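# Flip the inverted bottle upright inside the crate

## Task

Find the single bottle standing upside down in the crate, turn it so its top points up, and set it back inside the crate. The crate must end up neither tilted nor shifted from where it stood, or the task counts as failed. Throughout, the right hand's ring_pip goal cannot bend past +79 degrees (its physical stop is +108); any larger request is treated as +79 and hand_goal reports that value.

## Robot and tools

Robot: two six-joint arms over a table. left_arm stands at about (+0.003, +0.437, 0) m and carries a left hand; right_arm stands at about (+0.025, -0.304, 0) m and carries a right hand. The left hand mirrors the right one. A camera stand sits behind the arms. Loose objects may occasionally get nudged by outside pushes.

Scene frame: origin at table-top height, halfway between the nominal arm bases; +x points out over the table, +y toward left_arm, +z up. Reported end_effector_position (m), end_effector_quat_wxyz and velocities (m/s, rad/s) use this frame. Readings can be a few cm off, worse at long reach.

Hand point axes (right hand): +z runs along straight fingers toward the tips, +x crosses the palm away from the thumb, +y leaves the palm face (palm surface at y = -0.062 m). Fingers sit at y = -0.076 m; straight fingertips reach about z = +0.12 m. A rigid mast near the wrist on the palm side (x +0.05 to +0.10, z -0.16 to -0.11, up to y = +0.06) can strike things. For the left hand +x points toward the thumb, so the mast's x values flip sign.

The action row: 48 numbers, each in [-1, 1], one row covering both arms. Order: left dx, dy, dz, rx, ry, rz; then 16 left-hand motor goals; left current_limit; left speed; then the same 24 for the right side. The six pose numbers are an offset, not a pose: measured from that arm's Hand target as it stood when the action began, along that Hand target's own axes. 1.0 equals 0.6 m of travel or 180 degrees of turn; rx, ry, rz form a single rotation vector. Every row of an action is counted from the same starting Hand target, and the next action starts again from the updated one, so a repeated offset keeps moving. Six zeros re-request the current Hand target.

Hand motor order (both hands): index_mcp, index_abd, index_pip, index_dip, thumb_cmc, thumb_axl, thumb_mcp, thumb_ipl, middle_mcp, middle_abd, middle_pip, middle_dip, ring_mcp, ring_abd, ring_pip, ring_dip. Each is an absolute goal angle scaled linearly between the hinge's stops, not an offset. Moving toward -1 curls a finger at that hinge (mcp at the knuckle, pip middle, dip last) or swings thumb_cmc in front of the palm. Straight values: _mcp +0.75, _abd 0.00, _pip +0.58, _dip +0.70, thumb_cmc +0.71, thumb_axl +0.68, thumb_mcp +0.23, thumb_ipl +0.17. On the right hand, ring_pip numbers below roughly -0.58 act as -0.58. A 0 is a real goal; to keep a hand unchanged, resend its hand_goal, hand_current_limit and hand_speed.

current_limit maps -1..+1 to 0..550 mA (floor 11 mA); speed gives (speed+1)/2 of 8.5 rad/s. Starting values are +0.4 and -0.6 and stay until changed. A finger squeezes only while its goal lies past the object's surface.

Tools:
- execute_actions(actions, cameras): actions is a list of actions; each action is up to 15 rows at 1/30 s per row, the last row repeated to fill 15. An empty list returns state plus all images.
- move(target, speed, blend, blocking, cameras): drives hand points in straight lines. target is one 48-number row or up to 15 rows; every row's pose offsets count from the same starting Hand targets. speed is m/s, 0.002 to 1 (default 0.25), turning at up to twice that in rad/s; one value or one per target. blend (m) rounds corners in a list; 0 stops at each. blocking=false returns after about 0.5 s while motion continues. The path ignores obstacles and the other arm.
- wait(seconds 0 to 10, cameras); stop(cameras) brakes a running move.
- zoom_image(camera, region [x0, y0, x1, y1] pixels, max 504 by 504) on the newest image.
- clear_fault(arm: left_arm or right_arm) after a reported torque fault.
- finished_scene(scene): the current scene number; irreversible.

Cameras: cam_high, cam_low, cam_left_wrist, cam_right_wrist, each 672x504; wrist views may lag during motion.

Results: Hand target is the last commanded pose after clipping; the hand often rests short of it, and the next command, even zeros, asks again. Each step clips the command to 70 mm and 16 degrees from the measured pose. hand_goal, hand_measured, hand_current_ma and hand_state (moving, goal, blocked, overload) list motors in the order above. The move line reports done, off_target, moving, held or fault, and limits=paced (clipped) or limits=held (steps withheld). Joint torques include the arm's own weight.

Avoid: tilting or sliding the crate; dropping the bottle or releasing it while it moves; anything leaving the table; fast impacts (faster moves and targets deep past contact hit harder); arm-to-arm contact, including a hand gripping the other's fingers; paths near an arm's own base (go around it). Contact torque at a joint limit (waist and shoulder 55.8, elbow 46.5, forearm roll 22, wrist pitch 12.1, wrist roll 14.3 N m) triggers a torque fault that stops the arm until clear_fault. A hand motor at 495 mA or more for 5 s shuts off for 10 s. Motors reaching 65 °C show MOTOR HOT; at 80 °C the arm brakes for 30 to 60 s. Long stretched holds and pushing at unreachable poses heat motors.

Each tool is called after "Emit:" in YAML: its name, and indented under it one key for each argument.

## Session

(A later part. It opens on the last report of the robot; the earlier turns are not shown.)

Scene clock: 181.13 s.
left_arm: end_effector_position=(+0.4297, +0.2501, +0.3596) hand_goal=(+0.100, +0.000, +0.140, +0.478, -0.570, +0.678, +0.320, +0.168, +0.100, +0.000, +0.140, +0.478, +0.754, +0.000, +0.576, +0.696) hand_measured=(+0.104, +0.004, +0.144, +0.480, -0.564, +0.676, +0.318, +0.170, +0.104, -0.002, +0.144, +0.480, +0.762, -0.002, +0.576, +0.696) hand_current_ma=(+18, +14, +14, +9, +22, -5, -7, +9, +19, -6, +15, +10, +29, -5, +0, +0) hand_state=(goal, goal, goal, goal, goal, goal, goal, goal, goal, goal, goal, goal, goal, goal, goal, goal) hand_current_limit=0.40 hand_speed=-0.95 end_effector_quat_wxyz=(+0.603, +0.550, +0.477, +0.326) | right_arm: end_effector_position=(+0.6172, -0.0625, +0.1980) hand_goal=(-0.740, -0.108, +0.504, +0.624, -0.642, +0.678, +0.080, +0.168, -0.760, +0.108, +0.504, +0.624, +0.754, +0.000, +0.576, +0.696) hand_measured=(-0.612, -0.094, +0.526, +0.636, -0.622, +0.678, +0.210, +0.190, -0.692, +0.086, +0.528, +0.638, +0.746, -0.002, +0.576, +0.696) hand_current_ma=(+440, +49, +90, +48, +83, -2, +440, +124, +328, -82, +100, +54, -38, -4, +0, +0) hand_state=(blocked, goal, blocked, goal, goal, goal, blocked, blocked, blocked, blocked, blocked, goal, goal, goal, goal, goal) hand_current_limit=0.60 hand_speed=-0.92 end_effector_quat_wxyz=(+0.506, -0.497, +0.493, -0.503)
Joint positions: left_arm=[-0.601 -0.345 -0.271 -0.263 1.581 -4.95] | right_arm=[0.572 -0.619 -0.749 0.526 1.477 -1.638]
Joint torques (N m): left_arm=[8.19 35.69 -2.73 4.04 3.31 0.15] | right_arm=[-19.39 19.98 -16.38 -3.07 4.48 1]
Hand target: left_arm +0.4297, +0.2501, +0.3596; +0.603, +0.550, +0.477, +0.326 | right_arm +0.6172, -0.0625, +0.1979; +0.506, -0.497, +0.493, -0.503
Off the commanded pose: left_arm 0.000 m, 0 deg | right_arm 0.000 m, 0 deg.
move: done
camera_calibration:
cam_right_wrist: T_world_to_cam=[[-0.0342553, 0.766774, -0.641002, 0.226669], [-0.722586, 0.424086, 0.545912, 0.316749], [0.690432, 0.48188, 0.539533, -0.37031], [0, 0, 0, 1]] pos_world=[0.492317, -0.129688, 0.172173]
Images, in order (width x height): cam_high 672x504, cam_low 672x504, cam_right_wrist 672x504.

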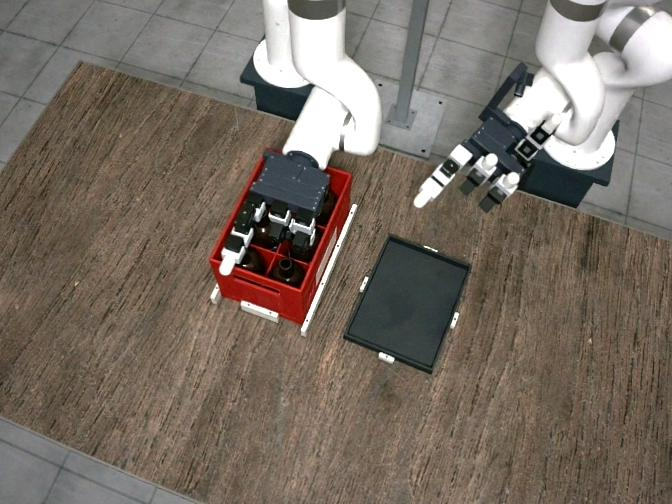

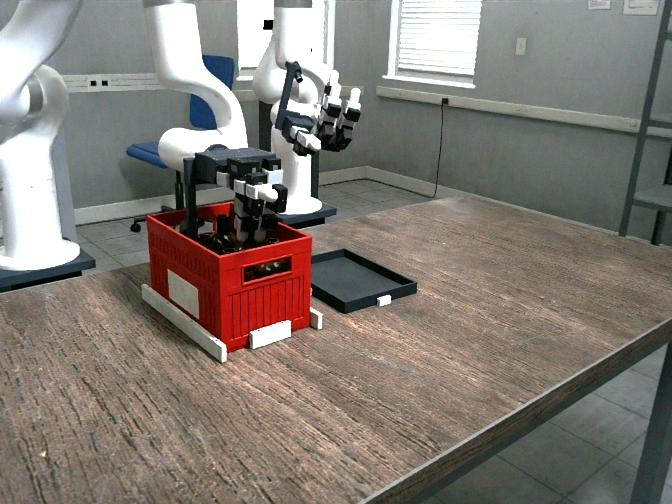

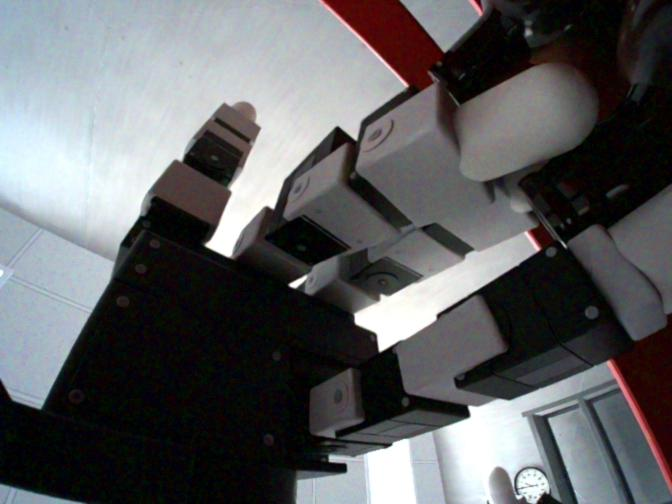

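Emit:
move:
  target: [0,0,0,0,0,0, 0.1,0,0.139,0.478,-0.571,0.677,0.32,0.168,0.1,0,0.139,0.478,0.754,0,0.576,0.696,0.4,-0.95, 0,0.0083,0,0,0,0, -0.74,-0.108,0.504,0.623,-0.643,0.677,0.08,0.168,-0.76,0.108,0.504,0.623,0.754,0,0.576,0.696,0.6,-0.92]
  speed: 0.02

Emit:
move:
  target: [0,0,0,0,0,0, 0.1,0,0.139,0.478,-0.571,0.677,0.32,0.168,0.1,0,0.139,0.478,0.754,0,0.576,0.696,0.4,-0.95, 0,0.005,0,0,0,0, -0.74,-0.108,0.504,0.623,-0.643,0.677,0.08,0.168,-0.76,0.108,0.504,0.623,0.754,0,0.576,0.696,0.6,-0.92]
  speed: 0.02
  cameras: ["cam_high","cam_low","cam_right_wrist"]

Scene clock: 182.90 s.
left_arm: end_effector_position=(+0.4297, +0.2501, +0.3596) hand_goal=(+0.100, +0.000, +0.140, +0.478, -0.570, +0.678, +0.320, +0.168, +0.100, +0.000, +0.140, +0.478, +0.754, +0.000, +0.576, +0.696) hand_measured=(+0.104, +0.004, +0.144, +0.480, -0.564, +0.676, +0.318, +0.170, +0.104, -0.002, +0.144, +0.480, +0.762, -0.002, +0.576, +0.696) hand_current_ma=(+18, +14, +14, +9, +22, -5, -7, +9, +19, -6, +15, +10, +29, -5, +0, +0) hand_state=(goal, goal, goal, goal, goal, goal, goal, goal, goal, goal, goal, goal, goal, goal, goal, goal) hand_current_limit=0.40 hand_speed=-0.95 end_effector_quat_wxyz=(+0.603, +0.550, +0.477, +0.326) | right_arm: end_effector_position=(+0.6173, -0.0625, +0.1930) hand_goal=(-0.740, -0.108, +0.504, +0.624, -0.642, +0.678, +0.080, +0.168, -0.760, +0.108, +0.504, +0.624, +0.754, +0.000, +0.576, +0.696) hand_measured=(-0.612, -0.094, +0.526, +0.636, -0.622, +0.678, +0.210, +0.190, -0.692, +0.086, +0.528, +0.638, +0.746, -0.002, +0.576, +0.696) hand_current_ma=(+440, +49, +90, +48, +83, -2, +440, +125, +328, -82, +100, +54, -38, -4, +0, +0) hand_state=(blocked, goal, blocked, goal, goal, goal, blocked, blocked, blocked, blocked, blocked, goal, goal, goal, goal, goal) hand_current_limit=0.60 hand_speed=-0.92 end_effector_quat_wxyz=(+0.506, -0.497, +0.493, -0.504)
Joint positions: left_arm=[-0.601 -0.345 -0.271 -0.263 1.581 -4.95] | right_arm=[0.572 -0.631 -0.752 0.526 1.485 -1.633]
Joint torques (N m): left_arm=[7.79 35.55 -2.63 4.03 3.23 0.23] | right_arm=[-19.8 20.35 -15.77 -3.26 4.25 0.92]
Hand target: left_arm +0.4297, +0.2501, +0.3596; +0.603, +0.550, +0.477, +0.326 | right_arm +0.6173, -0.0625, +0.1929; +0.506, -0.497, +0.493, -0.503
Off the commanded pose: left_arm 0.000 m, 0 deg | right_arm 0.000 m, 0 deg.
move: done

Scene clock: 183.60 s.
left_arm: end_effector_position=(+0.4297, +0.2501, +0.3596) hand_goal=(+0.100, +0.000, +0.140, +0.478, -0.570, +0.678, +0.320, +0.168, +0.100, +0.000, +0.140, +0.478, +0.754, +0.000, +0.576, +0.696) hand_measured=(+0.104, +0.004, +0.144, +0.480, -0.564, +0.676, +0.318, +0.170, +0.104, -0.002, +0.144, +0.480, +0.762, -0.002, +0.576, +0.696) hand_current_ma=(+18, +14, +14, +9, +22, -5, -7, +9, +19, -6, +15, +10, +29, -5, +0, +0) hand_state=(goal, goal, goal, goal, goal, goal, goal, goal, goal, goal, goal, goal, goal, goal, goal, goal) hand_current_limit=0.40 hand_speed=-0.95 end_effector_quat_wxyz=(+0.603, +0.550, +0.477, +0.326) | right_arm: end_effector_position=(+0.6173, -0.0625, +0.1900) hand_goal=(-0.740, -0.108, +0.504, +0.624, -0.642, +0.678, +0.080, +0.168, -0.760, +0.108, +0.504, +0.624, +0.754, +0.000, +0.576, +0.696) hand_measured=(-0.618, -0.106, +0.526, +0.636, -0.632, +0.678, +0.210, +0.194, -0.702, +0.070, +0.528, +0.638, +0.746, -0.002, +0.576, +0.696) hand_current_ma=(+440, +6, +91, +48, +40, -2, +440, +152, +284, -145, +100, +54, -38, -4, +0, +0) hand_state=(blocked, goal, blocked, goal, goal, goal, blocked, blocked, blocked, blocked, blocked, goal, goal, goal, goal, goal) hand_current_limit=0.60 hand_speed=-0.92 end_effector_quat_wxyz=(+0.506, -0.497, +0.493, -0.503)
Joint positions: left_arm=[-0.601 -0.345 -0.271 -0.263 1.581 -4.95] | right_arm=[0.572 -0.639 -0.754 0.526 1.49 -1.63]
Joint torques (N m): left_arm=[8.06 35.49 -2.82 4 3.35 0.18] | right_arm=[-20.05 9.52 -11.62 -3.31 1.97 0.43]
Hand target: left_arm +0.4297, +0.2501, +0.3596; +0.603, +0.550, +0.477, +0.326 | right_arm +0.6173, -0.0625, +0.1899; +0.506, -0.497, +0.493, -0.503
Off the commanded pose: left_arm 0.000 m, 0 deg | right_arm 0.000 m, 0 deg.
move: done
camera_calibration:
cam_right_wrist: T_world_to_cam=[[-0.0342581, 0.766772, -0.641004, 0.221549], [-0.722636, 0.424052, 0.545874, 0.321287], [0.69038, 0.481913, 0.53957, -0.366108], [0, 0, 0, 1]] pos_world=[0.492517, -0.129688, 0.164172]
Images, in order (width x height): cam_high 672x504, cam_low 672x504, cam_right_wrist 672x504.

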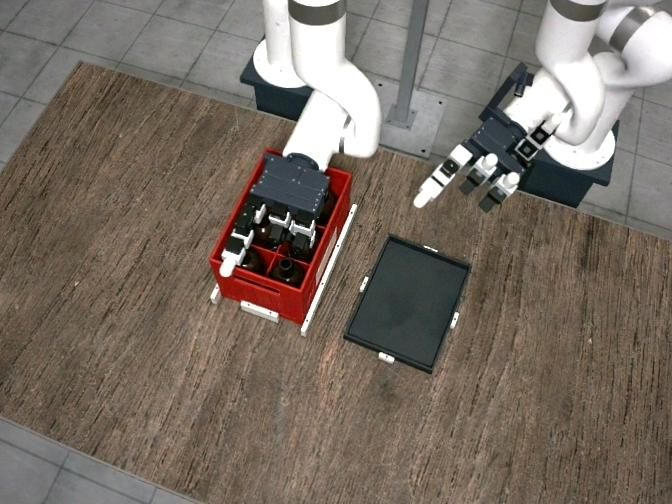

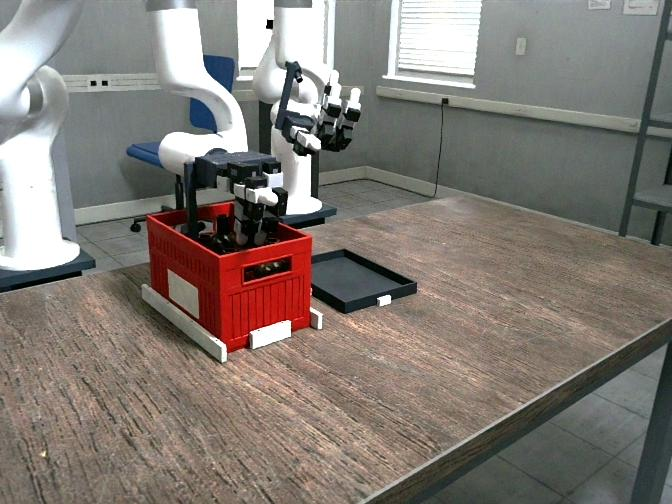

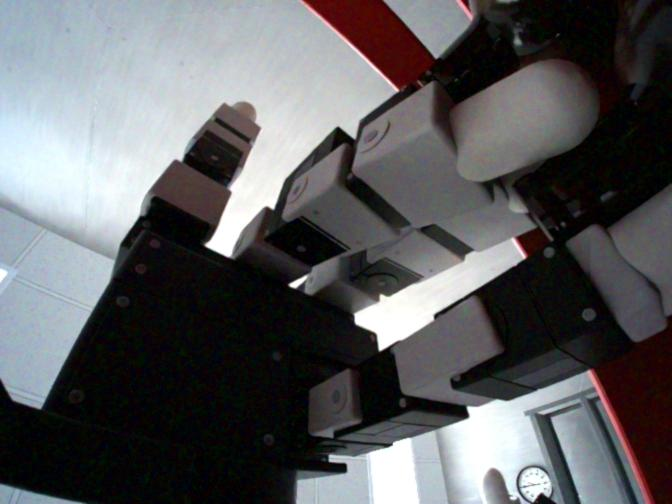

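Emit:
move:
  target: [0,0,0,0,0,0, 0.1,0,0.139,0.478,-0.571,0.677,0.32,0.168,0.1,0,0.139,0.478,0.754,0,0.576,0.696,0.4,-0.95, 0,0,0,0,0,0, -0.50,-0.108,0.504,0.623,-0.643,0.677,0.28,0.168,-0.50,0.108,0.504,0.623,0.754,0,0.576,0.696,0.4,-0.96]
  speed: 0.04
  cameras: ["cam_high","cam_low","cam_right_wrist"]

Emit:
zoom_image:
  camera: "cam_low"
  region: [140, 130, 320, 290]

Emit:
zoom_image:
  camera: "cam_right_wrist"
  region: [380, 0, 672, 300]

Scene clock: 186.83 s.
left_arm: end_effector_position=(+0.4297, +0.2501, +0.3596) hand_goal=(+0.100, +0.000, +0.140, +0.478, -0.570, +0.678, +0.320, +0.168, +0.100, +0.000, +0.140, +0.478, +0.754, +0.000, +0.576, +0.696) hand_measured=(+0.104, +0.004, +0.144, +0.480, -0.564, +0.676, +0.318, +0.170, +0.104, -0.002, +0.144, +0.480, +0.762, -0.002, +0.576, +0.696) hand_current_ma=(+18, +14, +14, +9, +22, -5, -7, +9, +19, -6, +15, +10, +29, -5, +0, +0) hand_state=(goal, goal, goal, goal, goal, goal, goal, goal, goal, goal, goal, goal, goal, goal, goal, goal) hand_current_limit=0.40 hand_speed=-0.95 end_effector_quat_wxyz=(+0.603, +0.550, +0.477, +0.326) | right_arm: end_effector_position=(+0.6173, -0.0625, +0.1899) hand_goal=(-0.500, -0.108, +0.504, +0.624, -0.642, +0.678, +0.280, +0.168, -0.500, +0.108, +0.504, +0.624, +0.754, +0.000, +0.576, +0.696) hand_measured=(-0.498, -0.102, +0.508, +0.628, -0.634, +0.678, +0.246, +0.158, -0.514, +0.086, +0.502, +0.624, +0.746, -0.002, +0.576, +0.696) hand_current_ma=(+10, +23, +14, +12, +31, -2, -190, -59, -65, -81, -4, +1, -38, -4, +0, +0) hand_state=(goal, goal, goal, goal, goal, goal, blocked, goal, goal, blocked, goal, goal, goal, goal, goal, goal) hand_current_limit=0.40 hand_speed=-0.96 end_effector_quat_wxyz=(+0.506, -0.497, +0.493, -0.503)
Joint positions: left_arm=[-0.601 -0.345 -0.271 -0.263 1.581 -4.95] | right_arm=[0.572 -0.64 -0.754 0.525 1.49 -1.63]
Joint torques (N m): left_arm=[8.3 35.37 -2.77 4.22 3.29 0.18] | right_arm=[-16.13 24.73 -11.72 -2.86 2.01 0.39]
Hand target: left_arm +0.4297, +0.2501, +0.3596; +0.603, +0.550, +0.477, +0.326 | right_arm +0.6173, -0.0625, +0.1899; +0.506, -0.497, +0.493, -0.503
Off the commanded pose: left_arm 0.000 m, 0 deg | right_arm 0.000 m, 0 deg.
move: done
camera_calibration:
cam_right_wrist: T_world_to_cam=[[-0.0342999, 0.766743, -0.641037, 0.221507], [-0.722548, 0.424113, 0.545942, 0.321295], [0.690469, 0.481906, 0.539462, -0.366082], [0, 0, 0, 1]] pos_world=[0.492517, -0.129688, 0.164073]
Images, in order (width x height): cam_high 672x504, cam_low 672x504, cam_right_wrist 672x504.

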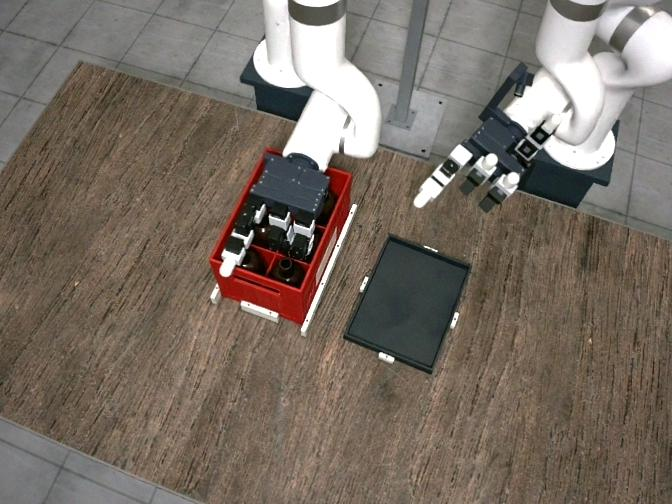

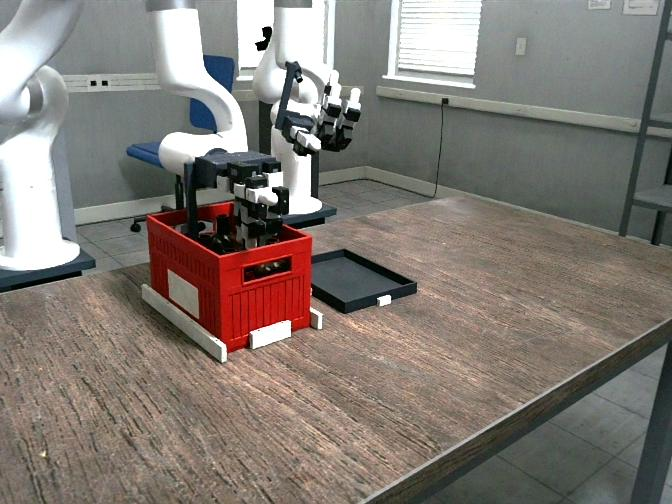

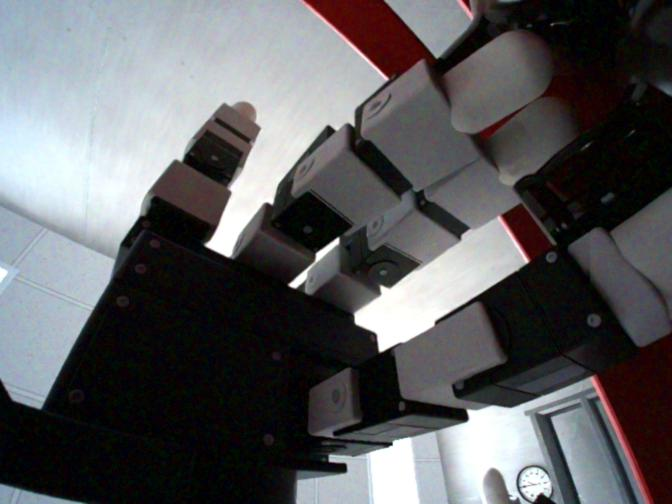

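Scaled by 2.800 from the camera's 672x504 image, which has a finer 960x720 frame.

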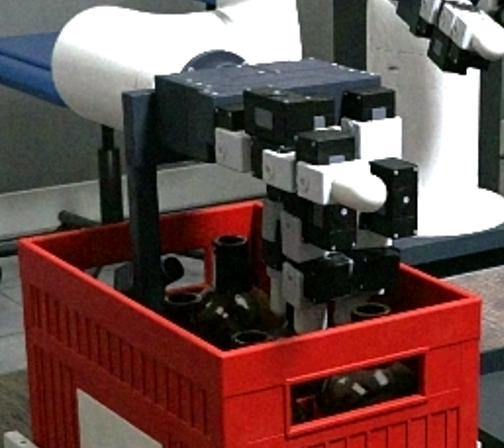

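Scaled by 1.680 from the camera's 672x504 image, which has a finer 960x720 frame.

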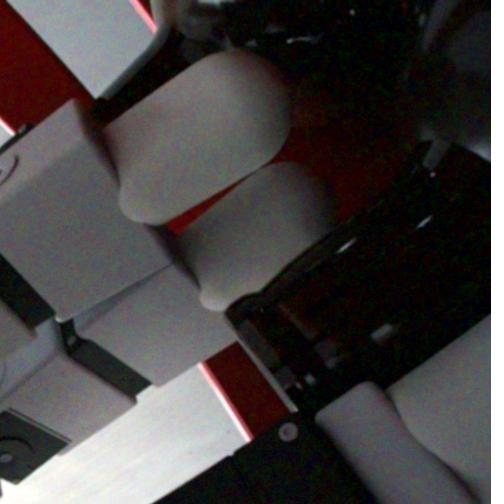

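Emit:
move:
  target:
    - [0,0,0,0,0,0, 0.1,0,0.139,0.478,-0.571,0.677,0.32,0.168,0.1,0,0.139,0.478,0.754,0,0.576,0.696,0.4,-0.95, 0,0,0.003,0,0,0, -0.48,-0.108,0.504,0.623,-0.643,0.677,0.25,0.168,-0.50,0.108,0.504,0.623,0.754,0,0.576,0.696,0.2,-0.96]
    - [0,0,0,0,0,0, 0.1,0,0.139,0.478,-0.571,0.677,0.32,0.168,0.1,0,0.139,0.478,0.754,0,0.576,0.696,0.4,-0.95, 0,-0.04,0.003,0,0,0, -0.48,-0.108,0.504,0.623,-0.643,0.677,0.25,0.168,-0.50,0.108,0.504,0.623,0.754,0,0.576,0.696,0.2,-0.96]
  speed: 0.03
  cameras: ["cam_high","cam_low","cam_right_wrist"]

Emit:
zoom_image:
  camera: "cam_low"
  region: [140, 130, 320, 290]

Emit:
zoom_image:
  camera: "cam_right_wrist"
  region: [380, 0, 672, 300]

Scene clock: 190.73 s.
left_arm: end_effector_position=(+0.4297, +0.2501, +0.3596) hand_goal=(+0.100, +0.000, +0.140, +0.478, -0.570, +0.678, +0.320, +0.168, +0.100, +0.000, +0.140, +0.478, +0.754, +0.000, +0.576, +0.696) hand_measured=(+0.104, +0.004, +0.144, +0.480, -0.564, +0.676, +0.318, +0.170, +0.104, -0.002, +0.144, +0.480, +0.762, -0.002, +0.576, +0.696) hand_current_ma=(+18, +14, +14, +9, +22, -5, -7, +9, +19, -6, +15, +10, +29, -5, +0, +0) hand_state=(goal, goal, goal, goal, goal, goal, goal, goal, goal, goal, goal, goal, goal, goal, goal, goal) hand_current_limit=0.40 hand_speed=-0.95 end_effector_quat_wxyz=(+0.603, +0.550, +0.477, +0.326) | right_arm: end_effector_position=(+0.6187, -0.0625, +0.2139) hand_goal=(-0.480, -0.108, +0.504, +0.624, -0.642, +0.678, +0.250, +0.168, -0.500, +0.108, +0.504, +0.624, +0.754, +0.000, +0.576, +0.696) hand_measured=(-0.484, -0.102, +0.506, +0.626, -0.638, +0.678, +0.248, +0.166, -0.504, +0.086, +0.502, +0.624, +0.744, -0.002, +0.576, +0.696) hand_current_ma=(-18, +23, +9, +11, +14, -2, -11, -11, -15, -81, -4, +1, -40, -4, -1, +0) hand_state=(goal, goal, goal, goal, goal, goal, goal, goal, goal, blocked, goal, goal, goal, goal, goal, goal) hand_current_limit=0.20 hand_speed=-0.96 end_effector_quat_wxyz=(+0.506, -0.497, +0.493, -0.503)
Joint positions: left_arm=[-0.601 -0.345 -0.271 -0.263 1.581 -4.95] | right_arm=[0.571 -0.58 -0.745 0.527 1.446 -1.656]
Joint torques (N m): left_arm=[8.44 35.98 -2.93 4.05 3.27 0.13] | right_arm=[16.2 47.87 -8.81 2.02 -1.02 -0.94]
Hand target: left_arm +0.4297, +0.2501, +0.3596; +0.603, +0.550, +0.477, +0.326 | right_arm +0.6187, -0.0625, +0.2140; +0.506, -0.497, +0.493, -0.503
Off the commanded pose: left_arm 0.000 m, 0 deg | right_arm 0.000 m, 0 deg.
move: done
camera_calibration:
cam_right_wrist: T_world_to_cam=[[-0.0342999, 0.766743, -0.641037, 0.236937], [-0.722548, 0.424113, 0.545942, 0.309132], [0.690469, 0.481906, 0.539462, -0.379926], [0, 0, 0, 1]] pos_world=[0.493817, -0.129688, 0.188073]
Images, in order (width x height): cam_high 672x504, cam_low 672x504, cam_right_wrist 672x504.

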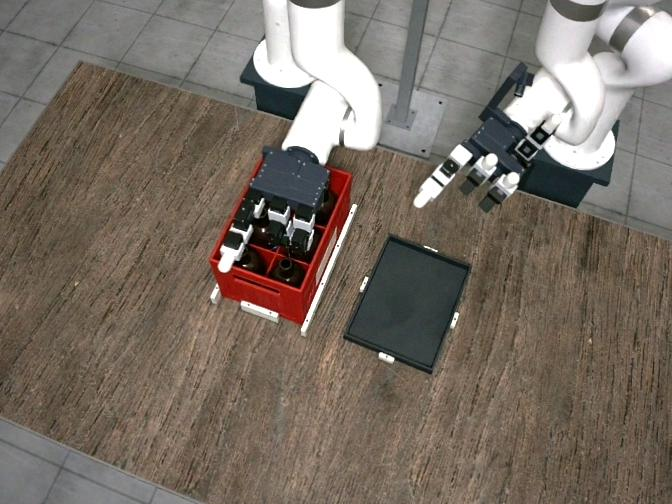

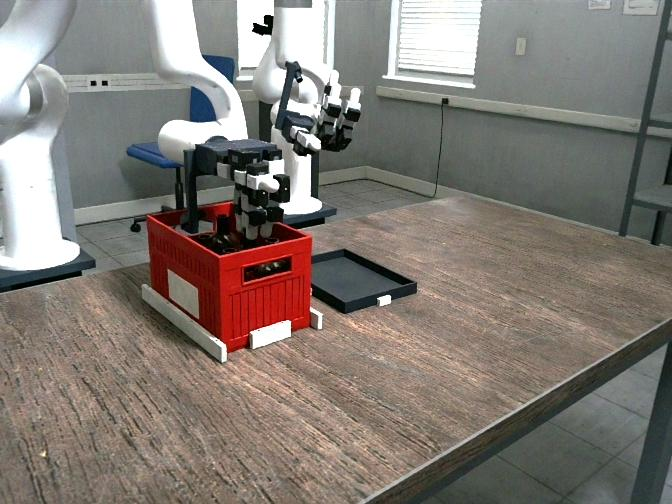

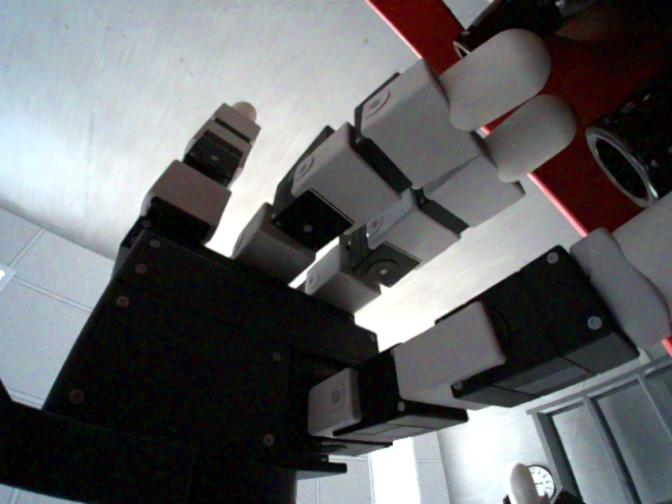

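Scaled by 2.800 from the camera's 672x504 image, which has a finer 960x720 frame.

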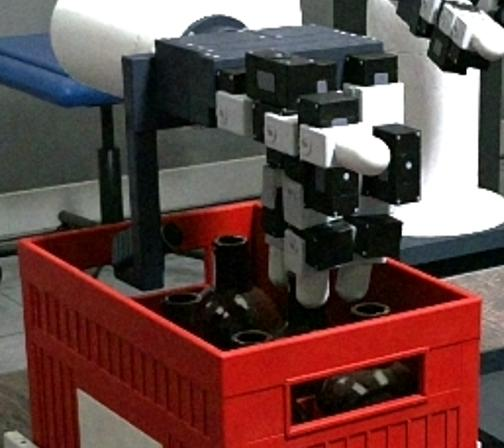

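Scaled by 1.680 from the camera's 672x504 image, which has a finer 960x720 frame.

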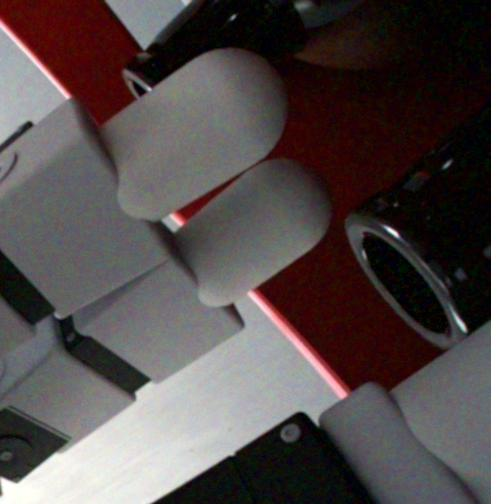

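Emit:
move:
  target:
    - [0,0,0,0,0,0, 0.1,0,0.139,0.478,-0.571,0.677,0.32,0.168,0.1,0,0.139,0.478,0.754,0,0.576,0.696,0.4,-0.95, 0,-0.2,0,0,0,0, -0.48,-0.108,0.504,0.623,-0.643,0.677,0.25,0.168,-0.50,0.108,0.504,0.623,0.754,0,0.576,0.696,0.2,-0.96]
    - [0,0,0,0,0,0, 0.1,0,0.139,0.478,-0.571,0.677,0.32,0.168,0.1,0,0.139,0.478,0.754,0,0.576,0.696,0.4,-0.95, 0.45,-0.4,0,0,0,0, -0.48,-0.108,0.504,0.623,-0.643,0.677,0.25,0.168,-0.50,0.108,0.504,0.623,0.754,0,0.576,0.696,0.2,-0.96]
  speed: [0.08,0.3]
  blend: 0.02
  cameras: ["cam_high","cam_low","cam_right_wrist"]

Emit:
zoom_image:
  camera: "cam_low"
  region: [140, 180, 330, 370]

Emit:
zoom_image:
  camera: "cam_high"
  region: [200, 130, 370, 340]

Scene clock: 194.80 s.
left_arm: end_effector_position=(+0.4297, +0.2501, +0.3596) hand_goal=(+0.100, +0.000, +0.140, +0.478, -0.570, +0.678, +0.320, +0.168, +0.100, +0.000, +0.140, +0.478, +0.754, +0.000, +0.576, +0.696) hand_measured=(+0.104, +0.004, +0.144, +0.480, -0.564, +0.676, +0.318, +0.170, +0.104, -0.002, +0.144, +0.480, +0.762, -0.002, +0.576, +0.696) hand_current_ma=(+18, +14, +14, +9, +22, -5, -7, +9, +19, -6, +15, +10, +29, -5, +0, +0) hand_state=(goal, goal, goal, goal, goal, goal, goal, goal, goal, goal, goal, goal, goal, goal, goal, goal) hand_current_limit=0.40 hand_speed=-0.95 end_effector_quat_wxyz=(+0.603, +0.550, +0.477, +0.326) | right_arm: end_effector_position=(+0.6159, -0.3320, +0.4543) hand_goal=(-0.480, -0.108, +0.504, +0.624, -0.642, +0.678, +0.250, +0.168, -0.500, +0.108, +0.504, +0.624, +0.754, +0.000, +0.576, +0.696) hand_measured=(-0.484, -0.102, +0.506, +0.626, -0.640, +0.678, +0.248, +0.166, -0.504, +0.086, +0.502, +0.624, +0.744, -0.002, +0.576, +0.696) hand_current_ma=(-17, +23, +9, +11, +8, -2, -10, -11, -15, -81, -4, +1, -40, -4, -1, +0) hand_state=(goal, goal, goal, goal, goal, goal, goal, goal, goal, blocked, goal, goal, goal, goal, goal, goal) hand_current_limit=0.20 hand_speed=-0.96 end_effector_quat_wxyz=(+0.506, -0.498, +0.493, -0.503)
Joint positions: left_arm=[-0.601 -0.345 -0.271 -0.263 1.581 -4.95] | right_arm=[-0.097 0.056 -0.672 -0.191 0.87 -1.446]
Joint torques (N m): left_arm=[8.06 35.8 -2.78 4.13 3.27 0.03] | right_arm=[-19.26 3.52 -22.16 -2.4 2.6 0.72]
Hand target: left_arm +0.4297, +0.2501, +0.3596; +0.603, +0.550, +0.477, +0.326 | right_arm +0.6160, -0.3320, +0.4544; +0.506, -0.497, +0.493, -0.503
Off the commanded pose: left_arm 0.000 m, 0 deg | right_arm 0.000 m, 0 deg.
move: done
camera_calibration:
cam_right_wrist: T_world_to_cam=[[-0.034554, 0.766747, -0.641019, 0.597767], [-0.722161, 0.424229, 0.546364, 0.289782], [0.690861, 0.481798, 0.539056, -0.377923], [0, 0, 0, 1]] pos_world=[0.491017, -0.399187, 0.428575]
Images, in order (width x height): cam_high 672x504, cam_low 672x504, cam_right_wrist 672x504.

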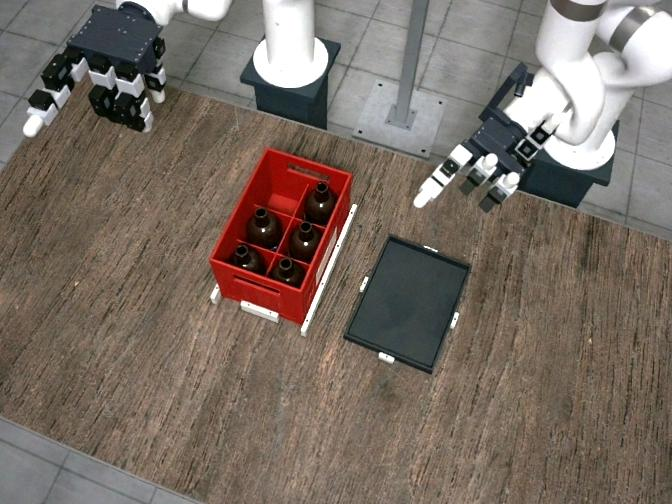

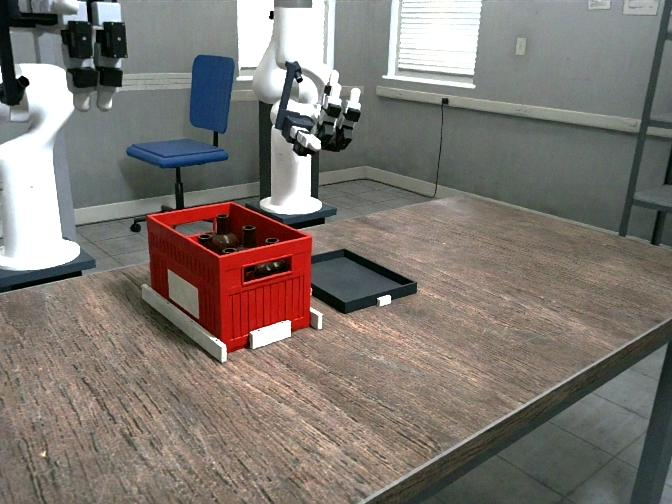

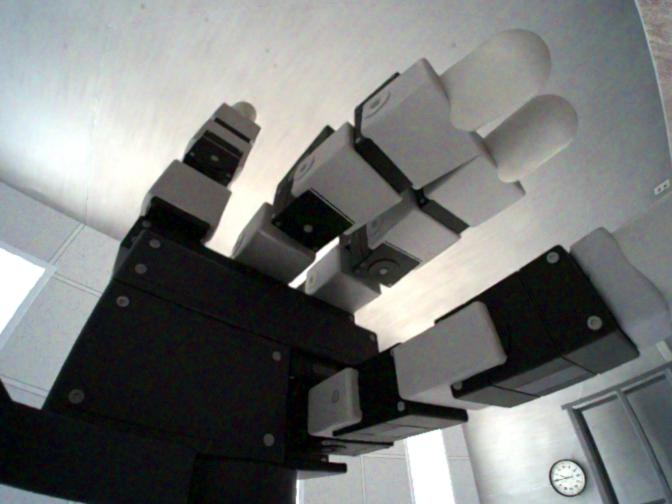

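Scaled by 2.653 from the camera's 672x504 image, which has a finer 960x720 frame.

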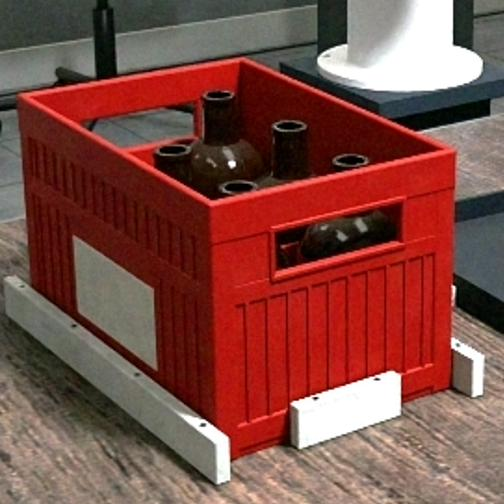

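Scaled by 2.400 from the camera's 672x504 image, which has a finer 960x720 frame.

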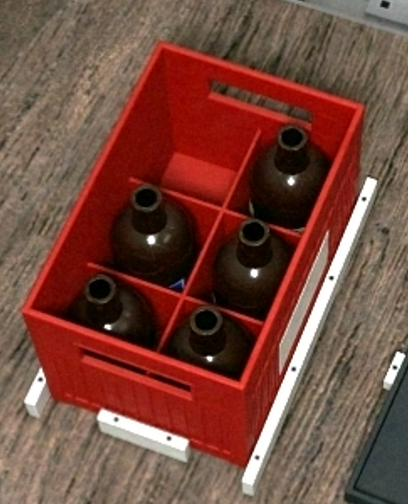

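Emit:
finished_scene:
  scene: 1

The scene is finished: the task was done.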